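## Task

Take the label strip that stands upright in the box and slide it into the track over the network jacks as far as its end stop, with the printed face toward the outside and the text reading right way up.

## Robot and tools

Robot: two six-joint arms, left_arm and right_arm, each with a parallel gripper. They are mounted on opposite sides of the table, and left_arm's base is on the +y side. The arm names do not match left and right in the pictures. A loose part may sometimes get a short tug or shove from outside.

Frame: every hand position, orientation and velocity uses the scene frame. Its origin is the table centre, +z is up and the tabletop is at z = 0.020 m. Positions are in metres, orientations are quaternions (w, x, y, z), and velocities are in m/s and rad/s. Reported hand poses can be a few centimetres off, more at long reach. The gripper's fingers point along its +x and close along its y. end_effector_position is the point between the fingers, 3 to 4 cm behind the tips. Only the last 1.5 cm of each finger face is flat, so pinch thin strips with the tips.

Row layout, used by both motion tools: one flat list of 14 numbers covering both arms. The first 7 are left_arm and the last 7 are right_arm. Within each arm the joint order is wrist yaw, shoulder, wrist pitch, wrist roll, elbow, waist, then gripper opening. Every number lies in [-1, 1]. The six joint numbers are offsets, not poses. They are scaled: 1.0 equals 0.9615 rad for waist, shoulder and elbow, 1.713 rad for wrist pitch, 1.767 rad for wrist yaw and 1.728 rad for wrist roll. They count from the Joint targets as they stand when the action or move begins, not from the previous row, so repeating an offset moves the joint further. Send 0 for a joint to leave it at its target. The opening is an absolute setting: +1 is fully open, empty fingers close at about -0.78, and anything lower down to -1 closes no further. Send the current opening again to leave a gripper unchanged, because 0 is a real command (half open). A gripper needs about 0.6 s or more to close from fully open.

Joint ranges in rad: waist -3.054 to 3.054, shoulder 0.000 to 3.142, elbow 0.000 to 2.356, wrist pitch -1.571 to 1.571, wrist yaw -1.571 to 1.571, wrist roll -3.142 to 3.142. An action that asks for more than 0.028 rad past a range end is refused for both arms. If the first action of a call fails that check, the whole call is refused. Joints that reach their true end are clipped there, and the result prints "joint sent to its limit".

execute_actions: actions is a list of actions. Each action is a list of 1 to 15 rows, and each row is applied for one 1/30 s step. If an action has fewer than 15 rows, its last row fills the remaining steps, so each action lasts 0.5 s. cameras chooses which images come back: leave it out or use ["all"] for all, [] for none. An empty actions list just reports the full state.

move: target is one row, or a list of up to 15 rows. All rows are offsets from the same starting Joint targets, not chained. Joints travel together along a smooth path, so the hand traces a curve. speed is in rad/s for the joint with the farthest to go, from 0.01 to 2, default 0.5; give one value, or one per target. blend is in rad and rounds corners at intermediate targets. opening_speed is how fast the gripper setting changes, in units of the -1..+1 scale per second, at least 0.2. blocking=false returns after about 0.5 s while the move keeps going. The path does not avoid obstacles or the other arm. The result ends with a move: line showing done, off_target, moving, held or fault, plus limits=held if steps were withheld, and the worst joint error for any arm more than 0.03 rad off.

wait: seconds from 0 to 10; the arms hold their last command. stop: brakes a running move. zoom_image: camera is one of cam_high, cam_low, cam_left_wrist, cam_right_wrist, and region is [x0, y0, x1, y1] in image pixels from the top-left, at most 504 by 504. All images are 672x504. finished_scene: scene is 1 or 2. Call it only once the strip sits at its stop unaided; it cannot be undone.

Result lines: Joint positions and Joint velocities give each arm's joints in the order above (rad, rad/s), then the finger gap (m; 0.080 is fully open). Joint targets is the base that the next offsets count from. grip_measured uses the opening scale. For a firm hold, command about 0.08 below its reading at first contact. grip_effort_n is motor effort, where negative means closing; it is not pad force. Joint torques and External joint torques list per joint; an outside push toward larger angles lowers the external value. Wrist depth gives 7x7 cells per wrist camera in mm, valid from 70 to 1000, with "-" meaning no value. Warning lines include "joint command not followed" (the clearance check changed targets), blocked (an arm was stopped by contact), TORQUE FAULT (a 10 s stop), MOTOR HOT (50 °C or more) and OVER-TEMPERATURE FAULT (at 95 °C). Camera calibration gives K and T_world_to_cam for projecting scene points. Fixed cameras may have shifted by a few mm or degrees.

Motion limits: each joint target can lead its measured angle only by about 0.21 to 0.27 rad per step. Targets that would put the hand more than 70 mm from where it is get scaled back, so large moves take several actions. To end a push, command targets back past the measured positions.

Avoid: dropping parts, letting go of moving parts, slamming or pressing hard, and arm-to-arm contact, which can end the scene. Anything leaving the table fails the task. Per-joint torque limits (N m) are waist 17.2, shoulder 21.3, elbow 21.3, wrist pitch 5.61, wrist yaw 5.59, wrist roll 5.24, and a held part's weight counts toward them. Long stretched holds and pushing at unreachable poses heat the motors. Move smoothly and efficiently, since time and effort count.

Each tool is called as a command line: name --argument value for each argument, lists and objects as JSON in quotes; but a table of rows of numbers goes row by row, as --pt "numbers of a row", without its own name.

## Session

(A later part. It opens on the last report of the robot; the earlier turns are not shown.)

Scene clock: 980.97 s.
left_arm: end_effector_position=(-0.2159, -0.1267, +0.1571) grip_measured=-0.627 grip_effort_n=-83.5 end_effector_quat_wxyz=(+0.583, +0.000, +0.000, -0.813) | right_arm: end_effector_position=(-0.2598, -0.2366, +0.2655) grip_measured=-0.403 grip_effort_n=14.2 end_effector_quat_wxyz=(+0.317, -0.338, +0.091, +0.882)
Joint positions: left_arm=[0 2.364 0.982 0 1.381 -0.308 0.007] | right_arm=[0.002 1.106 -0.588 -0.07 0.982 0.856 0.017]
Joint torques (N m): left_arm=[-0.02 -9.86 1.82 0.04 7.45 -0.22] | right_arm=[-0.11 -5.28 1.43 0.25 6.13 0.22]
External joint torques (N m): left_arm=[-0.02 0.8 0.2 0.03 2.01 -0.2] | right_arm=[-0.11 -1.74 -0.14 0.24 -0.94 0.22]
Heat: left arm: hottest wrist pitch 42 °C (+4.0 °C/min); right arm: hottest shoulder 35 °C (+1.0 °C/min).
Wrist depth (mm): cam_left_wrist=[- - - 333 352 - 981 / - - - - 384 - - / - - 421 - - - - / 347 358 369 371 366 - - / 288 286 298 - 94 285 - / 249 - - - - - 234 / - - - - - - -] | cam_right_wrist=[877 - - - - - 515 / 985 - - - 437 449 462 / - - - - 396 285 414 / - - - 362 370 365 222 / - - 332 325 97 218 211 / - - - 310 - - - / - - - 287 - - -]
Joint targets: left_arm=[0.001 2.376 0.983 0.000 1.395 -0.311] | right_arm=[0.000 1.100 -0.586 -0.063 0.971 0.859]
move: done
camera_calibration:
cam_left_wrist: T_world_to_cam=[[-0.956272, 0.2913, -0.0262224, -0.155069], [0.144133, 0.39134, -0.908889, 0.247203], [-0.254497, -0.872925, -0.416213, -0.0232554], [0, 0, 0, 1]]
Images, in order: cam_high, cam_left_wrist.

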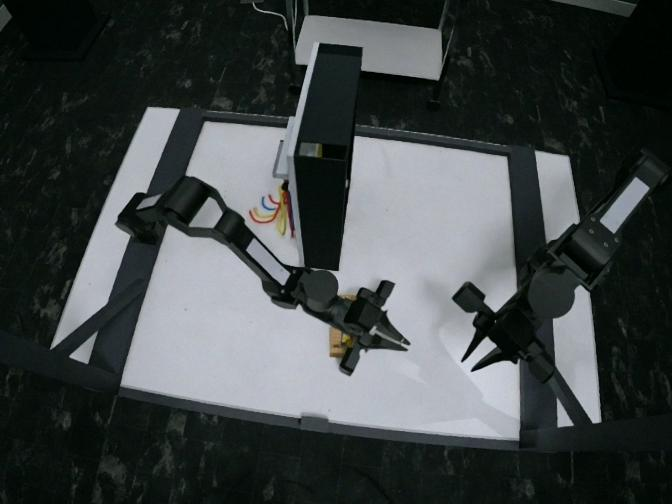

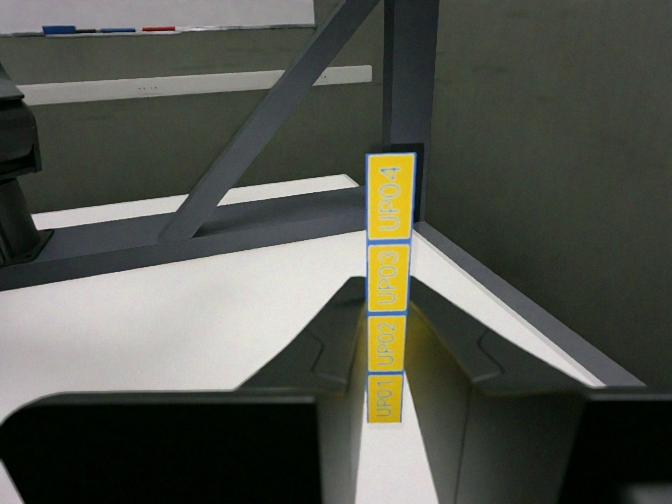

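move --pt "0 -0.391 0.039 0 -0.4628 0 -0.72 0 0 0 0 0 0 -0.4" --pt "0 -0.703 -0.019 0.909 -0.6708 -0.4566 -0.72 0 0 0 0 0 0 -0.4" --speed '[0.5,0.8]' --blend 0.05 --cameras '[]'

move --target '[-0.315,-0.8143,-0.3094,0,-0.2496,0.2756,-0.72,0,0,0,0,0,0,-0.4]' --speed 0.6 --cameras '["cam_left_wrist","cam_low","cam_high"]'

zoom_image --camera "cam_left_wrist" --region '[200, 180, 500, 504]'

Scene clock: 1031.93 s.
left_arm: end_effector_position=(-0.3429, +0.1171, +0.2372) grip_measured=-0.627 grip_effort_n=-83.5 end_effector_quat_wxyz=(+0.275, +0.278, -0.649, -0.652) | right_arm: end_effector_position=(-0.2598, -0.2366, +0.2657) grip_measured=-0.403 grip_effort_n=14.2 end_effector_quat_wxyz=(+0.317, -0.337, +0.090, +0.882)
Joint positions: left_arm=[0 1.715 0.95 1.568 0.759 -0.748 0.007] | right_arm=[0.002 1.105 -0.588 -0.07 0.982 0.856 0.017]
Joint torques (N m): left_arm=[0.03 -8.84 1.81 0.03 4.69 -0.11] | right_arm=[-0.11 -5.21 1.43 0.22 6.09 0.31]
External joint torques (N m): left_arm=[0.03 -2.28 0.21 0.08 -0.83 -0.12] | right_arm=[-0.11 -1.68 -0.14 0.22 -0.98 0.33]
Motor temperatures (°C): left_arm=[25 35 42 24 40 22] | right_arm=[24 30 33 26 30 23]
Wrist depth (mm): cam_left_wrist=[980 979 982 996 - - - / - - - - - - - / - - - - - - - / - - - - - - - / - - - - 94 - 290 / - - - - - - 306 / - - - - - - -] | cam_right_wrist=[888 - - - - - 506 / 995 - - - 439 453 461 / - - - - 399 410 420 / - - - 362 370 368 383 / - - 330 323 97 340 338 / - - - 310 - - - / - - - 289 - - -]
Joint targets: left_arm=[0.000 1.700 0.950 1.571 0.750 -0.750] | right_arm=[0.000 1.099 -0.586 -0.064 0.971 0.859]
move: done

Scene clock: 1033.77 s.
left_arm: end_effector_position=(-0.0992, +0.1473, +0.3153) grip_measured=-0.627 grip_effort_n=-83.5 end_effector_quat_wxyz=(+0.516, +0.505, -0.490, -0.488) | right_arm: end_effector_position=(-0.2598, -0.2366, +0.2657) grip_measured=-0.403 grip_effort_n=14.7 end_effector_quat_wxyz=(+0.317, -0.337, +0.090, +0.882)
Joint positions: left_arm=[-0.551 0.925 0.42 1.569 0.521 -0.489 0.007] | right_arm=[0.002 1.105 -0.588 -0.07 0.982 0.856 0.017]
Joint torques (N m): left_arm=[-0.18 -3.12 1.71 0.04 5.82 0.35] | right_arm=[-0.1 -5.23 1.43 0.21 6.1 0.24]
External joint torques (N m): left_arm=[-0.19 -0.91 0.18 0.09 -0.78 0.36] | right_arm=[-0.09 -1.73 -0.11 0.21 -0.91 0.2]
Wrist depth (mm): cam_left_wrist=[- - 451 420 - 560 422 / - - - - - 604 425 / - - - - - 620 436 / - - - - - 581 378 / - 190 198 - 94 186 175 / - 164 - - - - 161 / - - - - - - -] | cam_right_wrist=[879 - - - - - 507 / - - - - 438 453 460 / - - - - 398 408 418 / - - - 361 368 370 383 / - - 332 325 97 339 340 / - - - 309 - - - / - - - 287 - - -]
Joint targets: left_arm=[-0.556 0.917 0.421 1.571 0.511 -0.485] | right_arm=[0.000 1.099 -0.586 -0.064 0.971 0.859]
move: done
camera_calibration:
cam_left_wrist: T_world_to_cam=[[0.0181079, -0.0441054, -0.998863, 0.333597], [0.890548, 0.454872, -0.00394077, 0.0462909], [0.454528, -0.889464, 0.0475147, 0.238039], [0, 0, 0, 1]]
Images, in order: cam_high, cam_low, cam_left_wrist.

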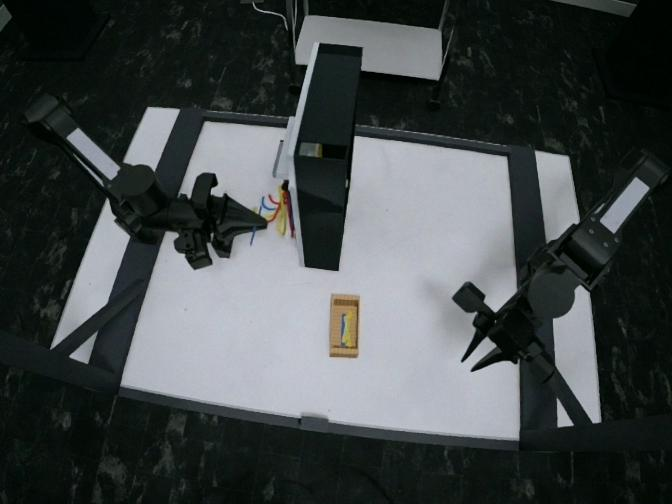

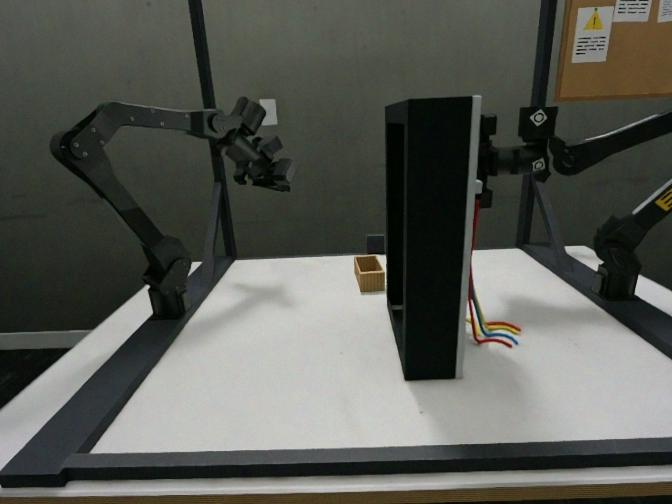

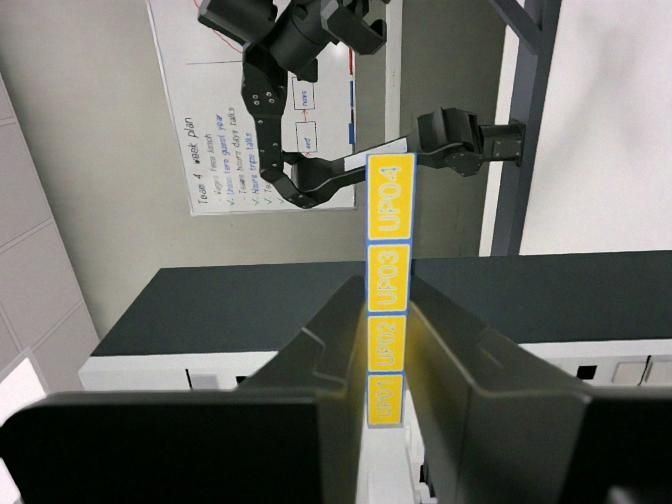

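Scaled by 1.556.

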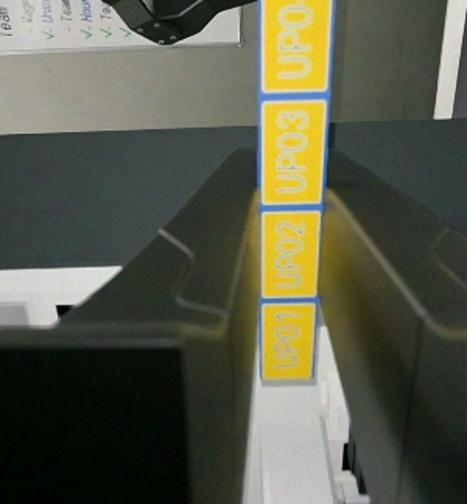

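move --target '[0.155,-0.0645,-0.0239,0,-0.0385,0.286,-0.72,0,0,0,0,0,0,-0.4]' --speed 0.2 --cameras '["cam_left_wrist"]'

zoom_image --camera "cam_left_wrist" --region '[310, 370, 440, 504]'

Scene clock: 1072.83 s.
left_arm: end_effector_position=(-0.0494, +0.1413, +0.3083) grip_measured=-0.627 grip_effort_n=-83.5 end_effector_quat_wxyz=(+0.514, +0.513, -0.486, -0.487) | right_arm: end_effector_position=(-0.2598, -0.2366, +0.2657) grip_measured=-0.403 grip_effort_n=14.7 end_effector_quat_wxyz=(+0.317, -0.337, +0.090, +0.882)
Joint positions: left_arm=[-0.287 0.863 0.379 1.569 0.484 -0.214 0.007] | right_arm=[0.002 1.105 -0.588 -0.07 0.982 0.856 0.017]
Joint torques (N m): left_arm=[0.11 -2.83 1.79 0.04 5.94 0.28] | right_arm=[-0.12 -5.25 1.41 0.22 6.05 0.27]
External joint torques (N m): left_arm=[0.11 -0.88 0.21 0.09 -0.72 0.3] | right_arm=[-0.12 -1.78 -0.12 0.21 -0.94 0.28]
Motor temperatures (°C): left_arm=[25 30 41 24 35 22] | right_arm=[24 29 34 26 30 23]
Wrist depth (mm): cam_left_wrist=[- - 476 - - 561 403 / - - - - 605 593 411 / - - 206 691 - 188 182 / 151 137 135 136 137 135 135 / 146 143 141 - 94 145 145 / - 152 - - 87 - 155 / - - - - - - -] | cam_right_wrist=[875 - - - - - 513 / 991 - - - 437 449 464 / - - - - 398 409 420 / - - - 363 368 368 380 / - - 332 322 97 337 338 / - - - 310 - - - / - - - 288 - - -]
Joint targets: left_arm=[-0.282 0.855 0.380 1.571 0.473 -0.210] | right_arm=[0.000 1.099 -0.586 -0.064 0.971 0.859]
move: done
camera_calibration:
cam_left_wrist: T_world_to_cam=[[0.0260507, -0.0301841, -0.999205, 0.32394], [0.88562, 0.464323, 0.00906303, -0.000865097], [0.46368, -0.885152, 0.0388276, 0.212947], [0, 0, 0, 1]]
Images, in order: cam_left_wrist.

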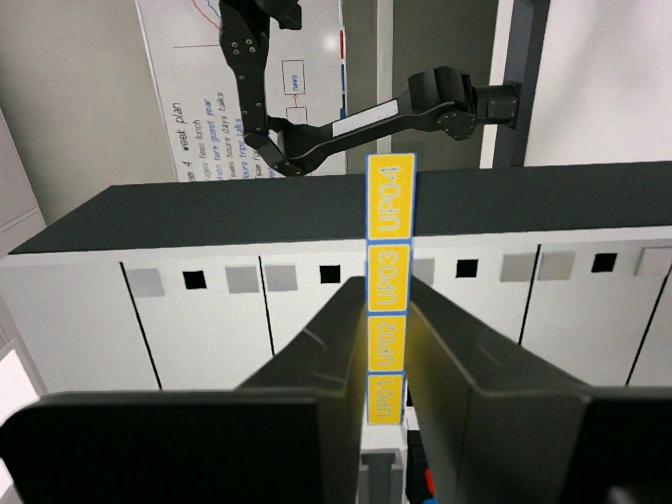

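Scaled by 3.761.

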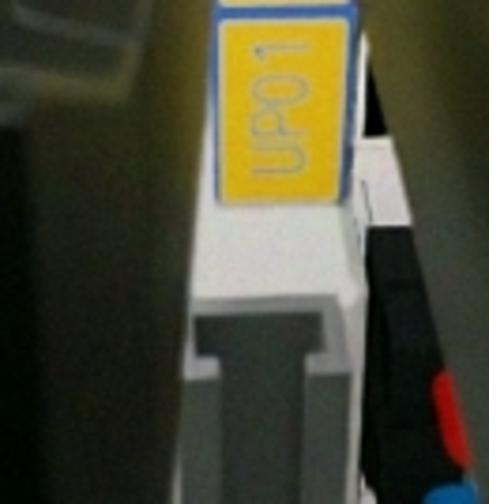

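zoom_image --camera "cam_left_wrist" --region '[345, 415, 425, 504]'

zoom_image --camera "cam_low" --region '[440, 140, 540, 240]'

zoom_image --camera "cam_high" --region '[220, 120, 320, 260]'

Scaled by 5.663.

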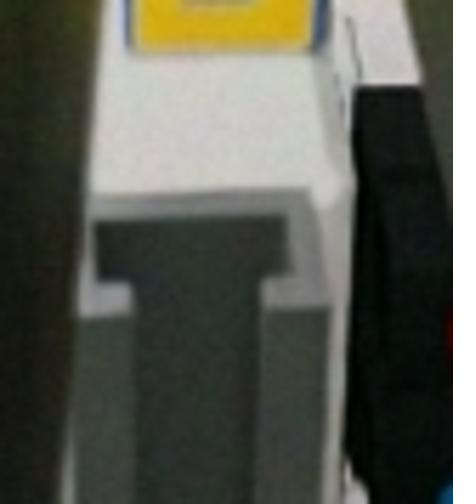

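This scene's latest camera images include none from cam_low. They are from: cam_left_wrist. cam_low's image comes with the result of a call that names it in "cameras".

This scene's latest camera images include none from cam_high. They are from: cam_left_wrist. cam_high's image comes with the result of a call that names it in "cameras".

zoom_image --camera "cam_left_wrist" --region '[100, 230, 300, 400]'

zoom_image --camera "cam_left_wrist" --region '[480, 220, 672, 400]'

zoom_image --camera "cam_left_wrist" --region '[340, 140, 440, 440]'

Scaled by 2.520.

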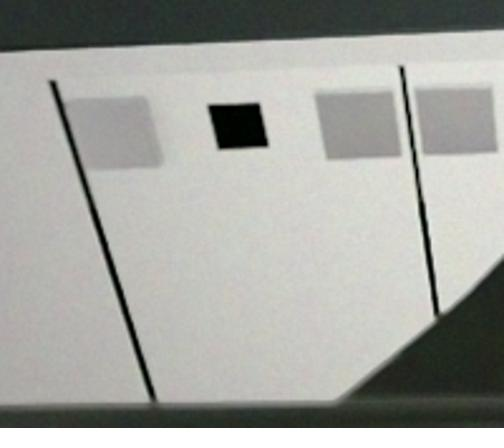

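Scaled by 2.625.

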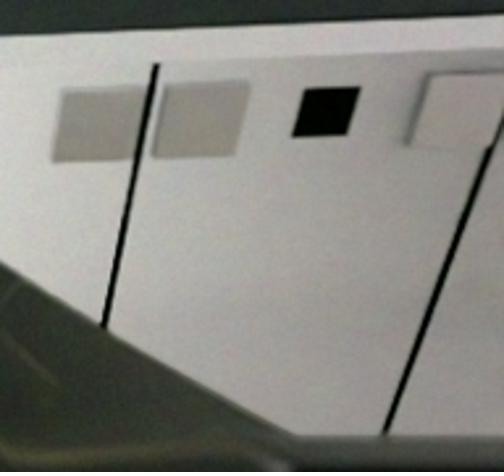

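Scaled by 1.680.

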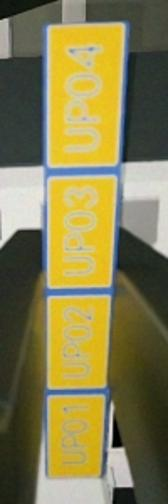

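move --target '[0.033,-0.0125,-0.0076,0,0.0016,0.0606,-0.72,0,0,0,0,0,0,-0.4]' --speed 0.05 --cameras '["cam_left_wrist","cam_low","cam_high"]'

zoom_image --camera "cam_left_wrist" --region '[345, 390, 435, 490]'

zoom_image --camera "cam_high" --region '[230, 130, 310, 250]'

zoom_image --camera "cam_low" --region '[440, 140, 540, 240]'

Scene clock: 1177.80 s.
left_arm: end_effector_position=(-0.0396, +0.1413, +0.3089) grip_measured=-0.627 grip_effort_n=-83.5 end_effector_quat_wxyz=(+0.513, +0.513, -0.486, -0.487) | right_arm: end_effector_position=(-0.2598, -0.2366, +0.2657) grip_measured=-0.403 grip_effort_n=14.7 end_effector_quat_wxyz=(+0.317, -0.337, +0.090, +0.882)
Joint positions: left_arm=[-0.229 0.851 0.366 1.569 0.483 -0.156 0.007] | right_arm=[0.002 1.105 -0.588 -0.07 0.982 0.856 0.017]
Joint torques (N m): left_arm=[0.11 -2.78 1.8 0.04 6.14 0.33] | right_arm=[-0.11 -5.17 1.43 0.24 6.09 0.26]
External joint torques (N m): left_arm=[0.1 -0.87 0.19 0.09 -0.56 0.35] | right_arm=[-0.11 -1.63 -0.13 0.23 -0.98 0.28]
Wrist depth (mm): cam_left_wrist=[- - 494 - - 568 408 / - - - - 611 581 408 / - 182 172 169 163 158 154 / 133 133 132 131 132 130 133 / 145 143 141 - 94 145 146 / - 152 - - - - - / - - - 117 - - -] | cam_right_wrist=[874 - - - - - 516 / 985 - - - 437 452 465 / - - - - 398 411 416 / - - - 363 369 370 379 / - - 331 325 97 338 338 / - - - 309 - - - / - - - 289 - - -]
Joint targets: left_arm=[-0.224 0.843 0.367 1.571 0.475 -0.152] | right_arm=[0.000 1.099 -0.586 -0.064 0.971 0.859]
move: done
camera_calibration:
cam_left_wrist: T_world_to_cam=[[0.0262533, -0.0290588, -0.999233, 0.324144], [0.885618, 0.464312, 0.00976558, -0.00981663], [0.463672, -0.885195, 0.0379247, 0.208686], [0, 0, 0, 1]]
Images, in order: cam_high, cam_low, cam_left_wrist.

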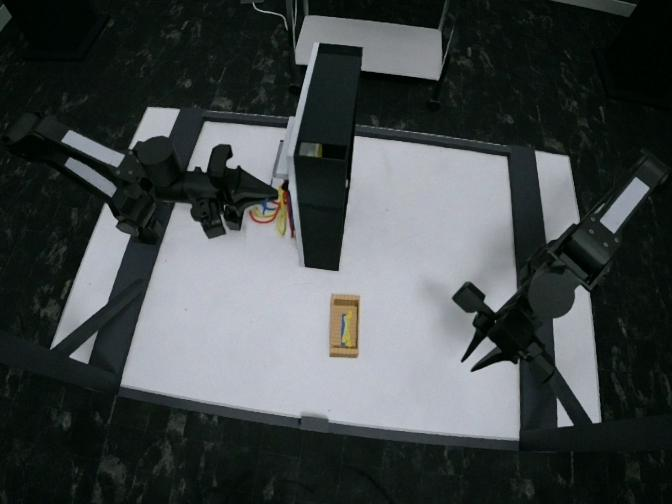

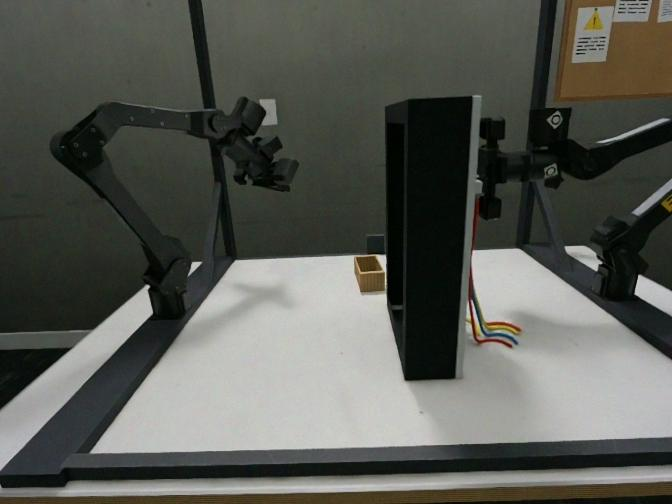

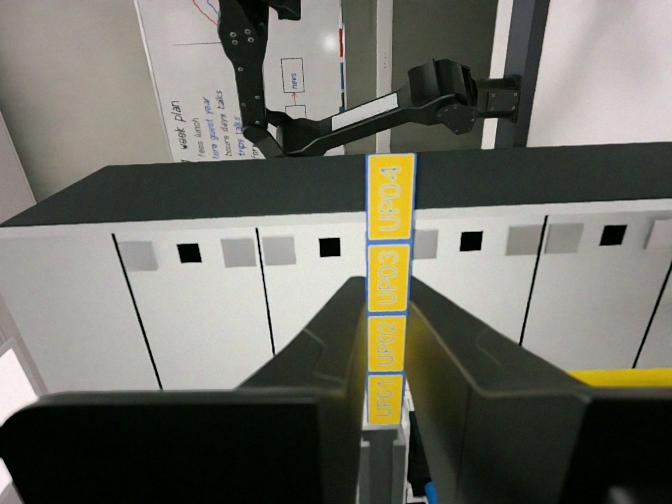

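Scaled by 5.040.

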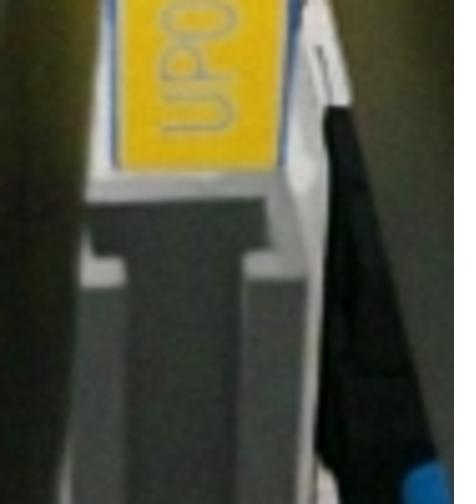

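Scaled by 4.200.

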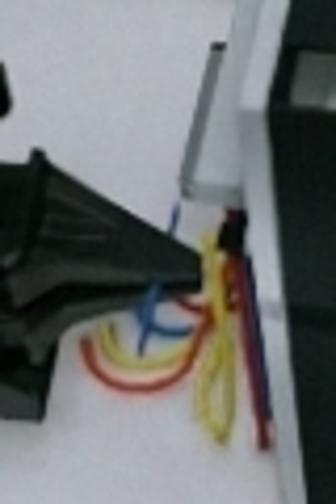

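Scaled by 5.040.

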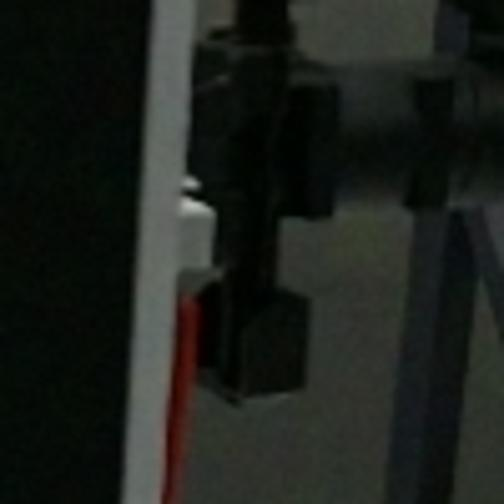

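move --target '[0.0066,-0.0025,0.0035,0,0,0.0121,-0.72,0,0,0,0,0,0,-0.4]' --speed 0.04 --cameras '["cam_left_wrist"]'

zoom_image --camera "cam_left_wrist" --region '[350, 400, 420, 470]'

Scene clock: 1212.03 s.
left_arm: end_effector_position=(-0.0377, +0.1414, +0.3100) grip_measured=-0.627 grip_effort_n=-83.5 end_effector_quat_wxyz=(+0.515, +0.512, -0.487, -0.486) | right_arm: end_effector_position=(-0.2598, -0.2366, +0.2657) grip_measured=-0.403 grip_effort_n=14.7 end_effector_quat_wxyz=(+0.317, -0.337, +0.090, +0.882)
Joint positions: left_arm=[-0.217 0.848 0.368 1.569 0.483 -0.144 0.007] | right_arm=[0.002 1.105 -0.588 -0.07 0.982 0.856 0.017]
Joint torques (N m): left_arm=[0.11 -2.77 2.09 0.04 6.16 0.36] | right_arm=[-0.11 -5.19 1.42 0.22 6.07 0.28]
External joint torques (N m): left_arm=[0.11 -0.91 0.49 0.09 -0.55 0.35] | right_arm=[-0.1 -1.67 -0.13 0.21 -0.97 0.27]
Wrist depth (mm): cam_left_wrist=[- - 500 - - 573 409 / - - - - 604 581 413 / - 171 164 162 156 149 148 / 131 131 131 133 132 130 133 / 146 143 141 - 94 145 145 / - 153 - - - - - / - - - 119 - - -] | cam_right_wrist=[876 - - - - - 509 / 1000 - - - 438 450 464 / - - - - 396 411 414 / - - - 361 371 368 385 / - - 332 325 97 338 339 / - - - 310 - - - / - - - 286 - - -]
Joint targets: left_arm=[-0.212 0.840 0.373 1.571 0.475 -0.140] | right_arm=[0.000 1.099 -0.586 -0.064 0.971 0.859]
move: done
camera_calibration:
cam_left_wrist: T_world_to_cam=[[0.0254951, -0.0335694, -0.999111, 0.325822], [0.885624, 0.46435, 0.00699737, -0.0106953], [0.463702, -0.885015, 0.0415685, 0.206656], [0, 0, 0, 1]]
Images, in order: cam_left_wrist.

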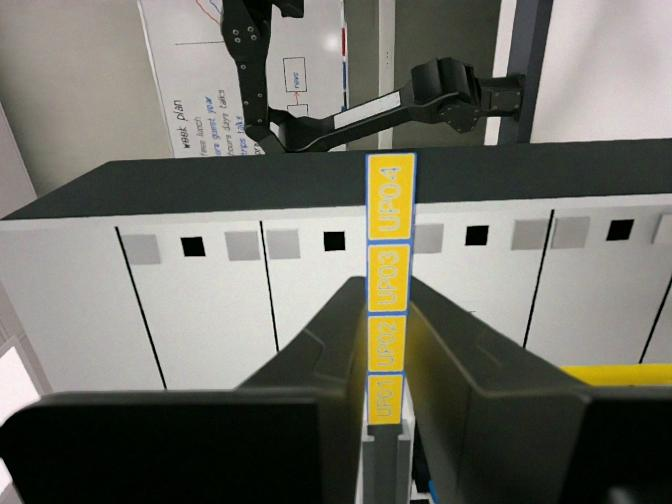

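Scaled by 7.200.

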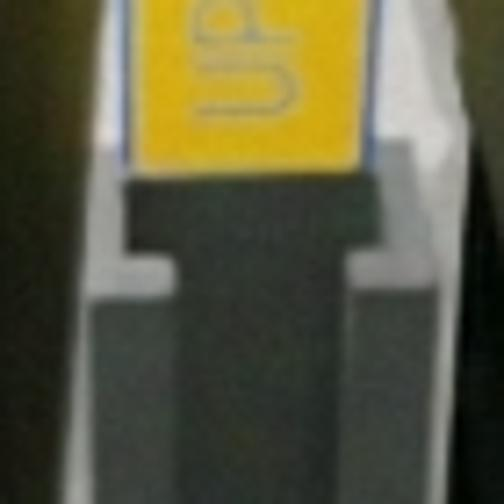

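move --target '[0.0062,-0.0023,-0.0029,0,0,0.0115,-0.72,0,0,0,0,0,0,-0.4]' --speed 0.04 --cameras '["cam_left_wrist"]'

zoom_image --camera "cam_left_wrist" --region '[350, 400, 420, 470]'

Scene clock: 1227.80 s.
left_arm: end_effector_position=(-0.0358, +0.1414, +0.3104) grip_measured=-0.627 grip_effort_n=-83.5 end_effector_quat_wxyz=(+0.515, +0.511, -0.487, -0.486) | right_arm: end_effector_position=(-0.2598, -0.2366, +0.2657) grip_measured=-0.403 grip_effort_n=14.7 end_effector_quat_wxyz=(+0.317, -0.337, +0.090, +0.882)
Joint positions: left_arm=[-0.206 0.846 0.367 1.569 0.483 -0.133 0.007] | right_arm=[0.002 1.105 -0.588 -0.07 0.982 0.856 0.017]
Joint torques (N m): left_arm=[0.09 -2.71 1.81 0.03 6.17 0.34] | right_arm=[-0.11 -5.19 1.42 0.21 6.06 0.28]
External joint torques (N m): left_arm=[0.09 -0.82 0.2 0.08 -0.53 0.34] | right_arm=[-0.11 -1.75 -0.13 0.21 -0.93 0.28]
Wrist depth (mm): cam_left_wrist=[- - 496 - - 570 408 / - - - - 619 587 396 / - 164 159 141 164 145 142 / 131 131 131 134 132 132 132 / 147 144 141 - 94 144 145 / - 153 - - - - - / - - - - - - -] | cam_right_wrist=[864 - - - - - 514 / 988 - - - 435 454 465 / - - - - 395 412 417 / - - - 359 368 365 382 / - - 333 323 97 337 339 / - - - 310 - - - / - - - 289 - - -]
Joint targets: left_arm=[-0.201 0.838 0.368 1.571 0.475 -0.129] | right_arm=[0.000 1.099 -0.586 -0.064 0.971 0.859]
move: done
camera_calibration:
cam_left_wrist: T_world_to_cam=[[0.0253592, -0.0347055, -0.999076, 0.326343], [0.885625, 0.464357, 0.00634885, -0.0121744], [0.463708, -0.884968, 0.0425118, 0.205567], [0, 0, 0, 1]]
Images, in order: cam_left_wrist.

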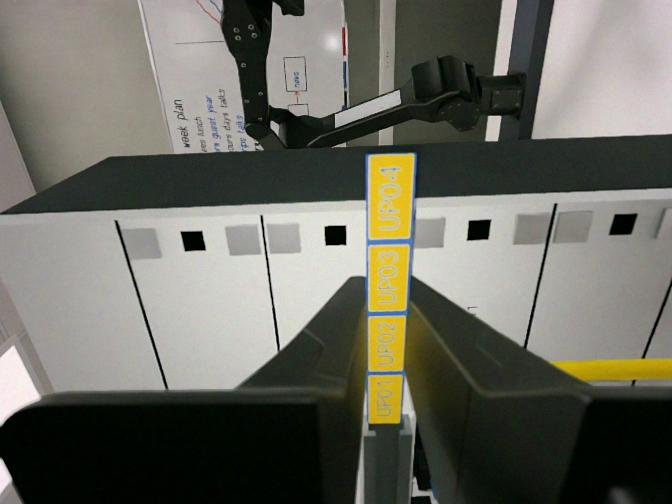

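Scaled by 7.200.

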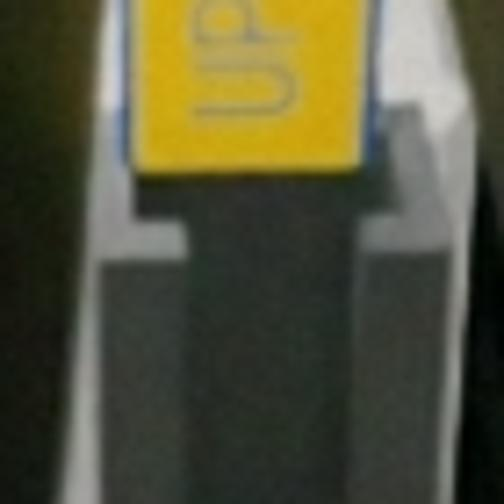

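move --target '[0,0,-0.0016,0,0,0,-0.72,0,0,0,0,0,0,-0.4]' --speed 0.04 --cameras '["cam_left_wrist"]'

zoom_image --camera "cam_left_wrist" --region '[350, 400, 420, 470]'

Scene clock: 1234.80 s.
left_arm: end_effector_position=(-0.0358, +0.1415, +0.3099) grip_measured=-0.627 grip_effort_n=-83.5 end_effector_quat_wxyz=(+0.514, +0.512, -0.486, -0.486) | right_arm: end_effector_position=(-0.2598, -0.2366, +0.2657) grip_measured=-0.403 grip_effort_n=14.7 end_effector_quat_wxyz=(+0.317, -0.337, +0.090, +0.882)
Joint positions: left_arm=[-0.206 0.846 0.364 1.569 0.483 -0.133 0.007] | right_arm=[0.002 1.105 -0.588 -0.07 0.982 0.856 0.017]
Joint torques (N m): left_arm=[0.1 -2.72 1.81 0.03 6.16 0.36] | right_arm=[-0.12 -5.19 1.41 0.22 6.12 0.25]
External joint torques (N m): left_arm=[0.1 -0.83 0.21 0.08 -0.55 0.36] | right_arm=[-0.12 -1.63 -0.14 0.22 -0.94 0.24]
Wrist depth (mm): cam_left_wrist=[- - 528 - - 573 405 / - - - - 609 580 393 / - 165 159 141 164 144 142 / 130 131 131 131 132 132 132 / 146 144 141 - 94 145 145 / - 152 - - - - - / - - - 119 - - -] | cam_right_wrist=[882 - - - - - 512 / 970 - - - 439 451 461 / - - - - 399 407 422 / - - - 360 367 368 384 / - - 332 324 97 336 338 / - - - 309 - - - / - - - 288 - - -]
Joint targets: left_arm=[-0.201 0.838 0.365 1.571 0.475 -0.129] | right_arm=[0.000 1.099 -0.586 -0.064 0.971 0.859]
move: done
camera_calibration:
cam_left_wrist: T_world_to_cam=[[0.0257659, -0.0320688, -0.999153, 0.325463], [0.885622, 0.464339, 0.00793485, -0.0127465], [0.463691, -0.885077, 0.0403649, 0.206283], [0, 0, 0, 1]]
Images, in order: cam_left_wrist.

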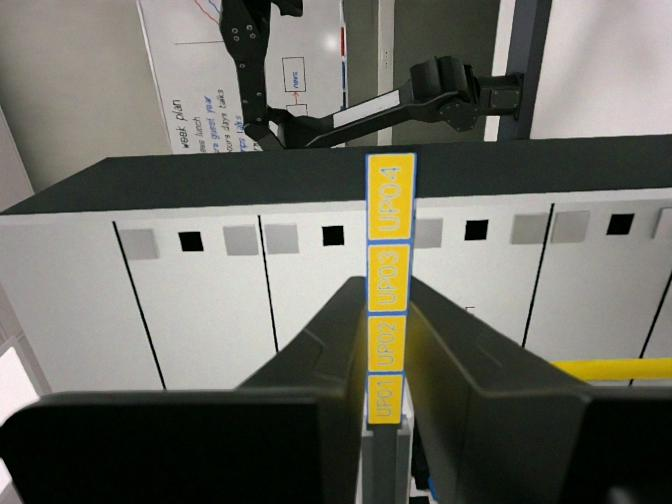

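Scaled by 7.200.

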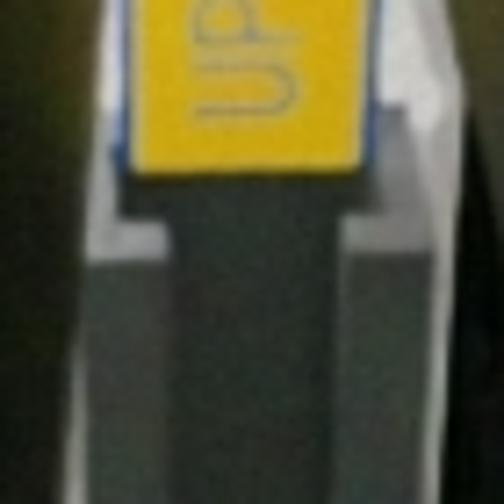

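move --target '[0.0047,-0.0018,-0.0011,0,0,0.0087,-0.72,0,0,0,0,0,0,-0.4]' --speed 0.03 --cameras '["cam_left_wrist"]'

zoom_image --camera "cam_left_wrist" --region '[350, 400, 420, 470]'

Scene clock: 1257.50 s.
left_arm: end_effector_position=(-0.0344, +0.1416, +0.3099) grip_measured=-0.627 grip_effort_n=-83.5 end_effector_quat_wxyz=(+0.514, +0.512, -0.486, -0.487) | right_arm: end_effector_position=(-0.2598, -0.2366, +0.2657) grip_measured=-0.403 grip_effort_n=14.7 end_effector_quat_wxyz=(+0.317, -0.337, +0.090, +0.882)
Joint positions: left_arm=[-0.198 0.844 0.362 1.569 0.483 -0.125 0.007] | right_arm=[0.002 1.105 -0.588 -0.07 0.982 0.856 0.017]
Joint torques (N m): left_arm=[0.13 -2.74 1.79 0.03 6.15 0.39] | right_arm=[-0.12 -5.17 1.4 0.23 6.11 0.29]
External joint torques (N m): left_arm=[0.13 -0.9 0.21 0.07 -0.51 0.37] | right_arm=[-0.12 -1.66 -0.16 0.23 -0.95 0.3]
Wrist depth (mm): cam_left_wrist=[- - 532 - - 570 409 / - - - - 606 580 391 / - 161 154 151 160 140 137 / 131 131 131 132 132 132 132 / 146 144 141 - 94 145 145 / - 153 - - - - 112 / - - - 120 - - -] | cam_right_wrist=[882 - - - - - 508 / 989 - - - 436 451 460 / - - - - 396 412 421 / - - - 360 367 368 383 / - - 332 325 97 338 338 / - - - 311 - - - / - - - 287 - - -]
Joint targets: left_arm=[-0.193 0.836 0.363 1.571 0.475 -0.121] | right_arm=[0.000 1.099 -0.586 -0.064 0.971 0.859]
move: done
camera_calibration:
cam_left_wrist: T_world_to_cam=[[0.0258363, -0.0316939, -0.999164, 0.325416], [0.885622, 0.464336, 0.00817145, -0.0140234], [0.463688, -0.885092, 0.0400655, 0.205813], [0, 0, 0, 1]]
Images, in order: cam_left_wrist.

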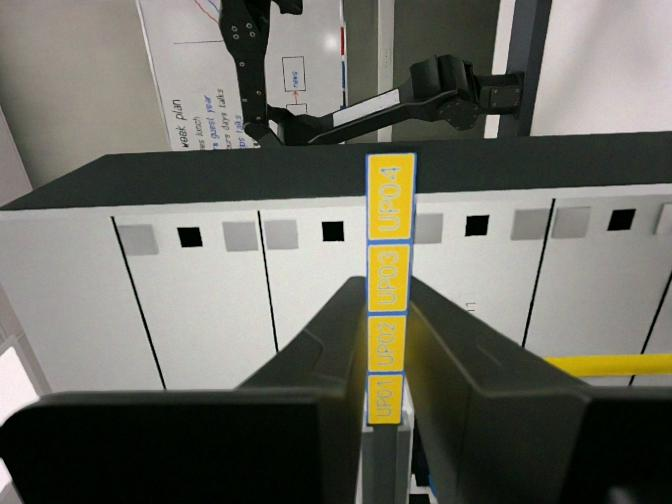

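Scaled by 7.200.

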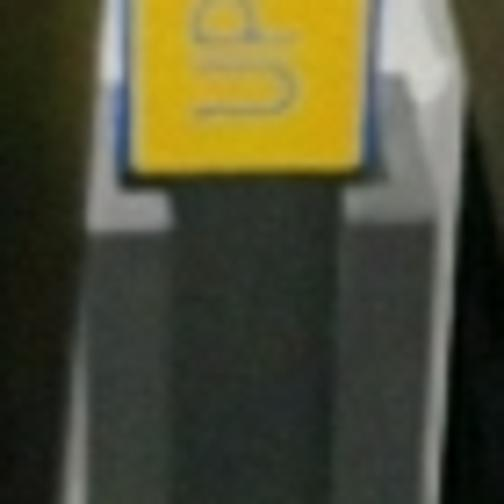

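move --target '[0.0038,-0.0014,-0.0008,0,0,0.0069,-0.72,0,0,0,0,0,0,-0.4]' --speed 0.03 --cameras '["cam_left_wrist"]'

zoom_image --camera "cam_left_wrist" --region '[350, 400, 420, 470]'

Scene clock: 1267.87 s.
left_arm: end_effector_position=(-0.0333, +0.1416, +0.3100) grip_measured=-0.627 grip_effort_n=-83.5 end_effector_quat_wxyz=(+0.514, +0.512, -0.486, -0.486) | right_arm: end_effector_position=(-0.2598, -0.2366, +0.2657) grip_measured=-0.403 grip_effort_n=14.7 end_effector_quat_wxyz=(+0.317, -0.337, +0.090, +0.882)
Joint positions: left_arm=[-0.191 0.843 0.361 1.569 0.483 -0.118 0.007] | right_arm=[0.002 1.105 -0.588 -0.07 0.982 0.856 0.017]
Joint torques (N m): left_arm=[0.11 -2.71 1.8 0.03 6.15 0.36] | right_arm=[-0.12 -5.15 1.42 0.23 6.06 0.25]
External joint torques (N m): left_arm=[0.11 -0.88 0.21 0.08 -0.51 0.37] | right_arm=[-0.11 -1.63 -0.13 0.23 -0.98 0.26]
Wrist depth (mm): cam_left_wrist=[- - 531 - - 568 409 / - - - - 598 579 394 / - 156 151 147 158 135 134 / 130 131 131 134 132 132 133 / 146 144 141 - 94 145 143 / - 153 - - - - 158 / - - - 120 - - -] | cam_right_wrist=[885 - - - - - 513 / 975 - - - 438 455 465 / - - - - 401 407 420 / - - - 361 370 368 385 / - - 330 325 97 337 338 / - - - 312 - - - / - - - 288 - - -]
Joint targets: left_arm=[-0.187 0.835 0.362 1.571 0.475 -0.114] | right_arm=[0.000 1.099 -0.586 -0.064 0.971 0.859]
move: done
camera_calibration:
cam_left_wrist: T_world_to_cam=[[0.0258586, -0.0316855, -0.999163, 0.325472], [0.885444, 0.464673, 0.00817978, -0.0151509], [0.464025, -0.884915, 0.0400715, 0.205273], [0, 0, 0, 1]]
Images, in order: cam_left_wrist.

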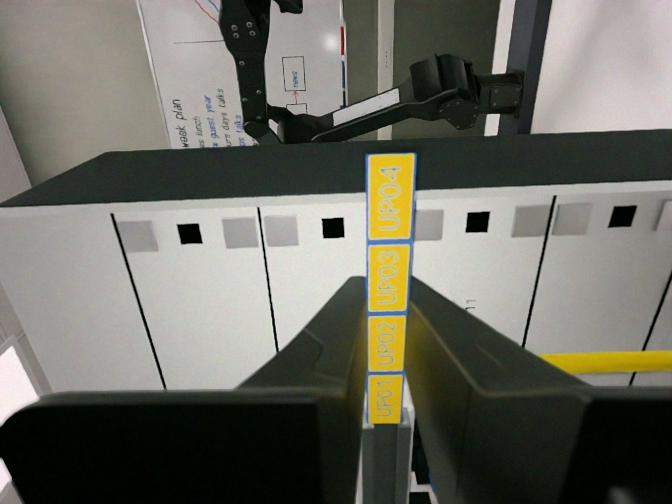

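Scaled by 7.200.

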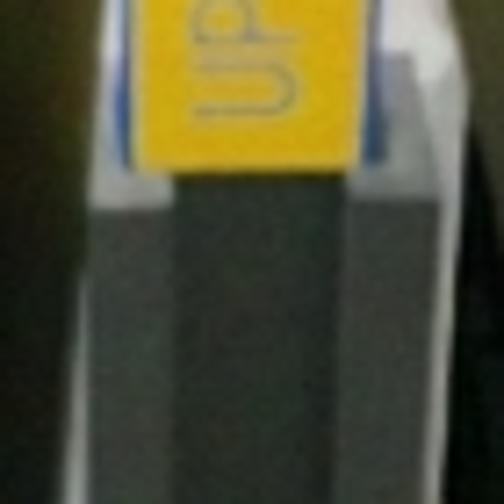

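zoom_image --camera "cam_left_wrist" --region '[360, 410, 410, 440]'

Scaled by 10.080.

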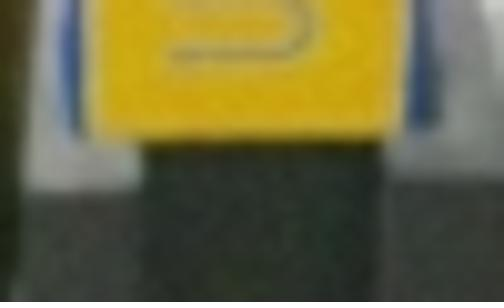

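move --target '[0,0.0208,0.009,0,0,0,-0.72,0,0,0,0,0,0,-0.4]' --speed 0.03 --cameras '["cam_left_wrist"]'

zoom_image --camera "cam_left_wrist" --region '[350, 400, 420, 470]'

Scene clock: 1300.33 s.
left_arm: end_effector_position=(-0.0335, +0.1403, +0.3102) grip_measured=-0.627 grip_effort_n=-83.5 end_effector_quat_wxyz=(+0.515, +0.511, -0.487, -0.486) | right_arm: end_effector_position=(-0.2598, -0.2366, +0.2657) grip_measured=-0.403 grip_effort_n=14.7 end_effector_quat_wxyz=(+0.317, -0.337, +0.090, +0.882)
Joint positions: left_arm=[-0.191 0.851 0.373 1.569 0.483 -0.118 0.007] | right_arm=[0.002 1.105 -0.588 -0.07 0.982 0.856 0.017]
Joint torques (N m): left_arm=[0.11 -1.24 2.09 0.04 6.16 0.37] | right_arm=[-0.11 -5.16 1.42 0.22 6.11 0.3]
External joint torques (N m): left_arm=[0.11 0.6 0.51 0.08 -0.48 0.33] | right_arm=[-0.11 -1.65 -0.13 0.22 -0.92 0.31]
Motor temperatures (°C): left_arm=[25 25 41 24 36 22] | right_arm=[24 27 35 26 30 23]
Wrist depth (mm): cam_left_wrist=[- - 498 - - 566 411 / - - - - 618 579 397 / - 156 151 148 159 136 135 / 127 130 130 132 130 130 131 / 142 143 139 - 94 143 144 / - 152 - - - - - / - - - - - - -] | cam_right_wrist=[865 - - - - - 518 / - - - - 435 448 463 / - - - - 401 412 417 / - - - 361 370 370 382 / - - 331 322 97 336 340 / - - - 310 - - - / - - - 287 - - -]
Joint targets: left_arm=[-0.187 0.855 0.377 1.571 0.475 -0.114] | right_arm=[0.000 1.099 -0.586 -0.064 0.971 0.859]
move: done
camera_calibration:
cam_left_wrist: T_world_to_cam=[[0.0253247, -0.0354708, -0.99905, 0.326131], [0.885625, 0.464362, 0.00596252, -0.0135875], [0.46371, -0.884935, 0.0431736, 0.203234], [0, 0, 0, 1]]
Images, in order: cam_left_wrist.

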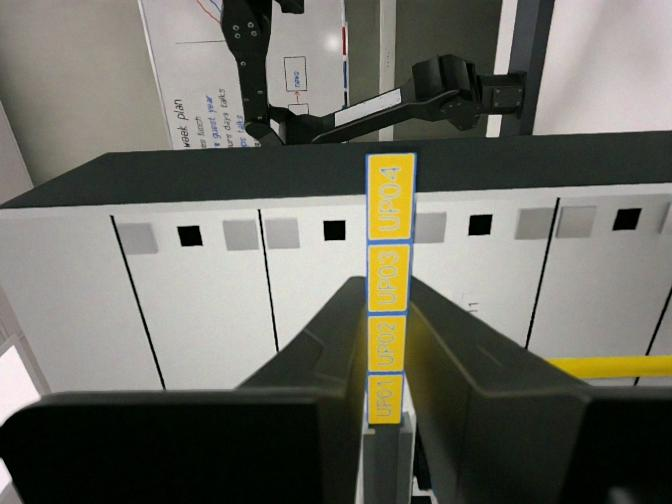

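Scaled by 7.200.

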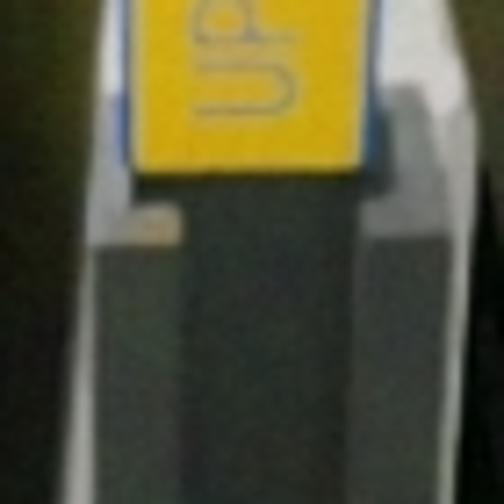

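move --target '[0,0,-0.0031,0,0,0,-0.72,0,0,0,0,0,0,-0.4]' --speed 0.03 --cameras '["cam_left_wrist"]'

zoom_image --camera "cam_left_wrist" --region '[350, 400, 420, 470]'

Scene clock: 1311.03 s.
left_arm: end_effector_position=(-0.0335, +0.1403, +0.3098) grip_measured=-0.627 grip_effort_n=-83.5 end_effector_quat_wxyz=(+0.515, +0.512, -0.487, -0.486) | right_arm: end_effector_position=(-0.2598, -0.2366, +0.2657) grip_measured=-0.403 grip_effort_n=14.7 end_effector_quat_wxyz=(+0.317, -0.337, +0.090, +0.882)
Joint positions: left_arm=[-0.191 0.851 0.371 1.569 0.483 -0.118 0.007] | right_arm=[0.002 1.105 -0.588 -0.07 0.982 0.856 0.017]
Joint torques (N m): left_arm=[0.1 -1.25 1.78 0.03 6.14 0.37] | right_arm=[-0.13 -5.2 1.44 0.21 6.06 0.28]
External joint torques (N m): left_arm=[0.11 0.66 0.17 0.08 -0.58 0.34] | right_arm=[-0.13 -1.64 -0.12 0.21 -1 0.3]
Wrist depth (mm): cam_left_wrist=[- - 529 - - 565 407 / - - - - 606 580 394 / - 157 151 148 159 136 135 / 127 130 130 130 130 130 131 / 142 142 139 - 94 143 144 / - 151 - - - - - / - - - - - - -] | cam_right_wrist=[864 - - - - - 512 / 985 - - - 440 448 462 / - - - - 400 410 418 / - - - 360 371 368 381 / - - 331 326 97 339 338 / - - - 309 - - - / - - - 286 - - -]
Joint targets: left_arm=[-0.187 0.855 0.372 1.571 0.475 -0.114] | right_arm=[0.000 1.099 -0.586 -0.064 0.971 0.859]
move: done
camera_calibration:
cam_left_wrist: T_world_to_cam=[[0.0255859, -0.0335832, -0.999108, 0.325483], [0.885624, 0.46435, 0.0070714, -0.0139259], [0.463698, -0.885015, 0.0416228, 0.203742], [0, 0, 0, 1]]
Images, in order: cam_left_wrist.

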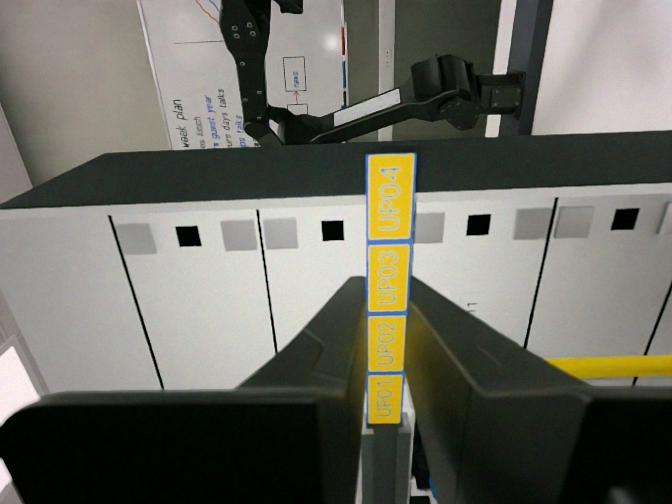

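Scaled by 7.200.

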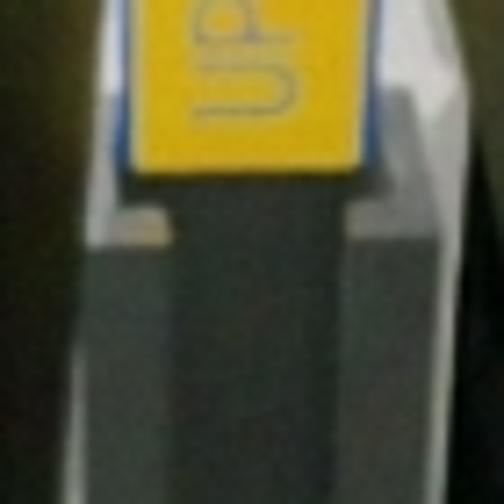

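move --target '[0.0068,0,0,0,0,0.0124,-0.72,0,0,0,0,0,0,-0.4]' --speed 0.02 --cameras '["cam_left_wrist"]'

zoom_image --camera "cam_left_wrist" --region '[350, 400, 420, 470]'

Scene clock: 1323.60 s.
left_arm: end_effector_position=(-0.0316, +0.1400, +0.3098) grip_measured=-0.627 grip_effort_n=-83.5 end_effector_quat_wxyz=(+0.515, +0.512, -0.487, -0.486) | right_arm: end_effector_position=(-0.2598, -0.2366, +0.2657) grip_measured=-0.403 grip_effort_n=14.2 end_effector_quat_wxyz=(+0.317, -0.337, +0.090, +0.882)
Joint positions: left_arm=[-0.179 0.851 0.371 1.569 0.483 -0.106 0.007] | right_arm=[0.002 1.105 -0.588 -0.07 0.982 0.856 0.017]
Joint torques (N m): left_arm=[0.13 -1.21 1.82 0.03 6.16 0.37] | right_arm=[-0.11 -5.16 1.42 0.22 6.12 0.21]
External joint torques (N m): left_arm=[0.13 0.65 0.22 0.08 -0.52 0.37] | right_arm=[-0.11 -1.59 -0.13 0.22 -0.95 0.22]
Wrist depth (mm): cam_left_wrist=[- - 531 - - 576 409 / - - - - 586 582 391 / 172 148 146 141 151 131 130 / 127 129 129 130 130 130 131 / 142 142 137 - 94 143 140 / - 151 - - 87 - - / - - - - - - -] | cam_right_wrist=[882 - - - - - 512 / - - - - 440 455 461 / - - - - 394 410 418 / - - - 361 371 369 385 / - - 332 324 97 337 340 / - - - 309 - - - / - - - 286 - - -]
Joint targets: left_arm=[-0.174 0.855 0.372 1.571 0.475 -0.102] | right_arm=[0.000 1.099 -0.586 -0.064 0.971 0.859]
move: done
camera_calibration:
cam_left_wrist: T_world_to_cam=[[0.0256267, -0.0335886, -0.999107, 0.325428], [0.885623, 0.46435, 0.00710513, -0.0155201], [0.463697, -0.885015, 0.0416466, 0.202618], [0, 0, 0, 1]]
Images, in order: cam_left_wrist.

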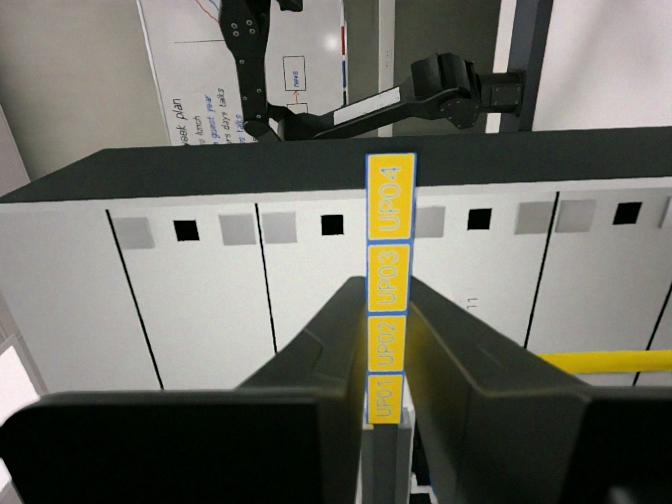

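Scaled by 7.200.

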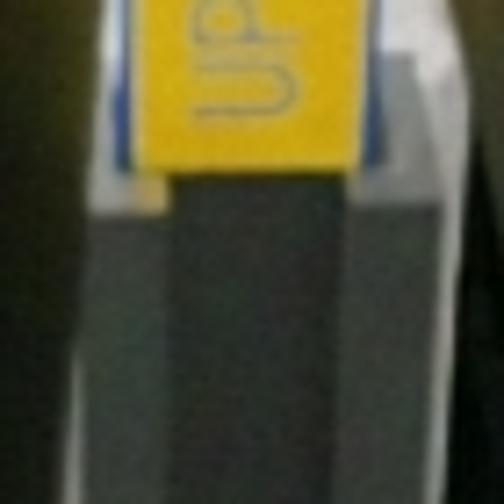

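move --target '[0.0034,0,0,0,0,0.0062,-0.72,0,0,0,0,0,0,-0.4]' --speed 0.02 --cameras '["cam_left_wrist"]'

zoom_image --camera "cam_left_wrist" --region '[350, 400, 420, 470]'

Scene clock: 1335.13 s.
left_arm: end_effector_position=(-0.0306, +0.1399, +0.3098) grip_measured=-0.627 grip_effort_n=-83.5 end_effector_quat_wxyz=(+0.515, +0.512, -0.487, -0.486) | right_arm: end_effector_position=(-0.2598, -0.2366, +0.2657) grip_measured=-0.403 grip_effort_n=14.7 end_effector_quat_wxyz=(+0.317, -0.337, +0.090, +0.882)
Joint positions: left_arm=[-0.173 0.851 0.371 1.569 0.483 -0.1 0.007] | right_arm=[0.002 1.105 -0.588 -0.07 0.982 0.856 0.017]
Joint torques (N m): left_arm=[0.09 -1.27 1.8 0.04 6.18 0.38] | right_arm=[-0.11 -5.2 1.42 0.23 6.09 0.28]
External joint torques (N m): left_arm=[0.09 0.68 0.17 0.09 -0.59 0.4] | right_arm=[-0.1 -1.67 -0.14 0.22 -0.98 0.26]
Wrist depth (mm): cam_left_wrist=[- - 535 - - 567 408 / - - - - 587 578 394 / 168 146 156 137 145 130 126 / 127 129 129 129 130 130 131 / 141 142 137 - 94 140 141 / - 151 - - 87 - - / - - - - - - -] | cam_right_wrist=[881 - - - - - 516 / 988 - - - 436 452 465 / - - - - 398 411 420 / - - - 363 368 367 384 / - - 330 323 97 338 339 / - - - 309 - - - / - - - 288 - - -]
Joint targets: left_arm=[-0.168 0.855 0.372 1.571 0.475 -0.096] | right_arm=[0.000 1.099 -0.586 -0.064 0.971 0.859]
move: done
camera_calibration:
cam_left_wrist: T_world_to_cam=[[0.0256479, -0.0335912, -0.999107, 0.3254], [0.885623, 0.46435, 0.00712264, -0.0163481], [0.463696, -0.885014, 0.0416587, 0.202046], [0, 0, 0, 1]]
Images, in order: cam_left_wrist.

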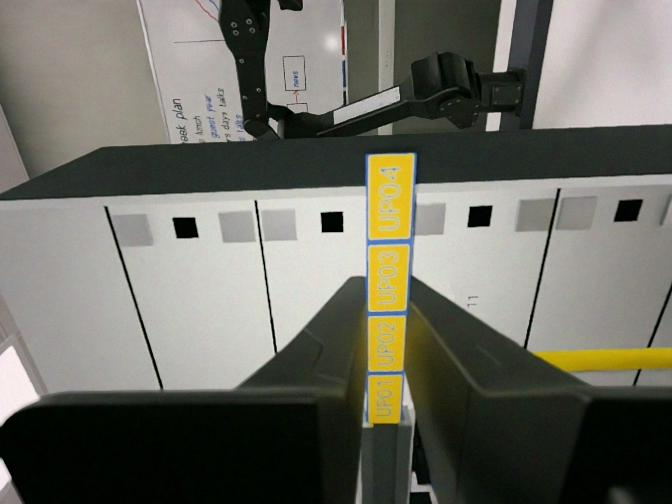

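Scaled by 7.200.

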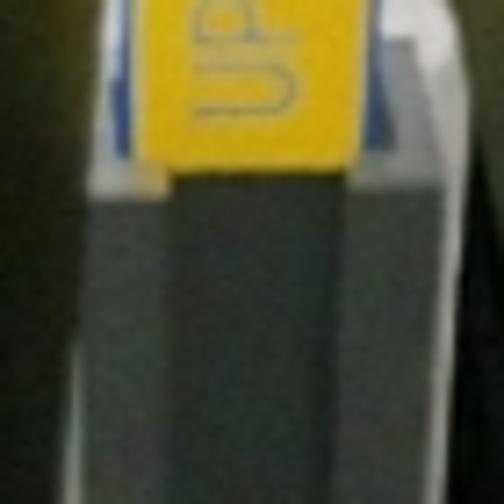

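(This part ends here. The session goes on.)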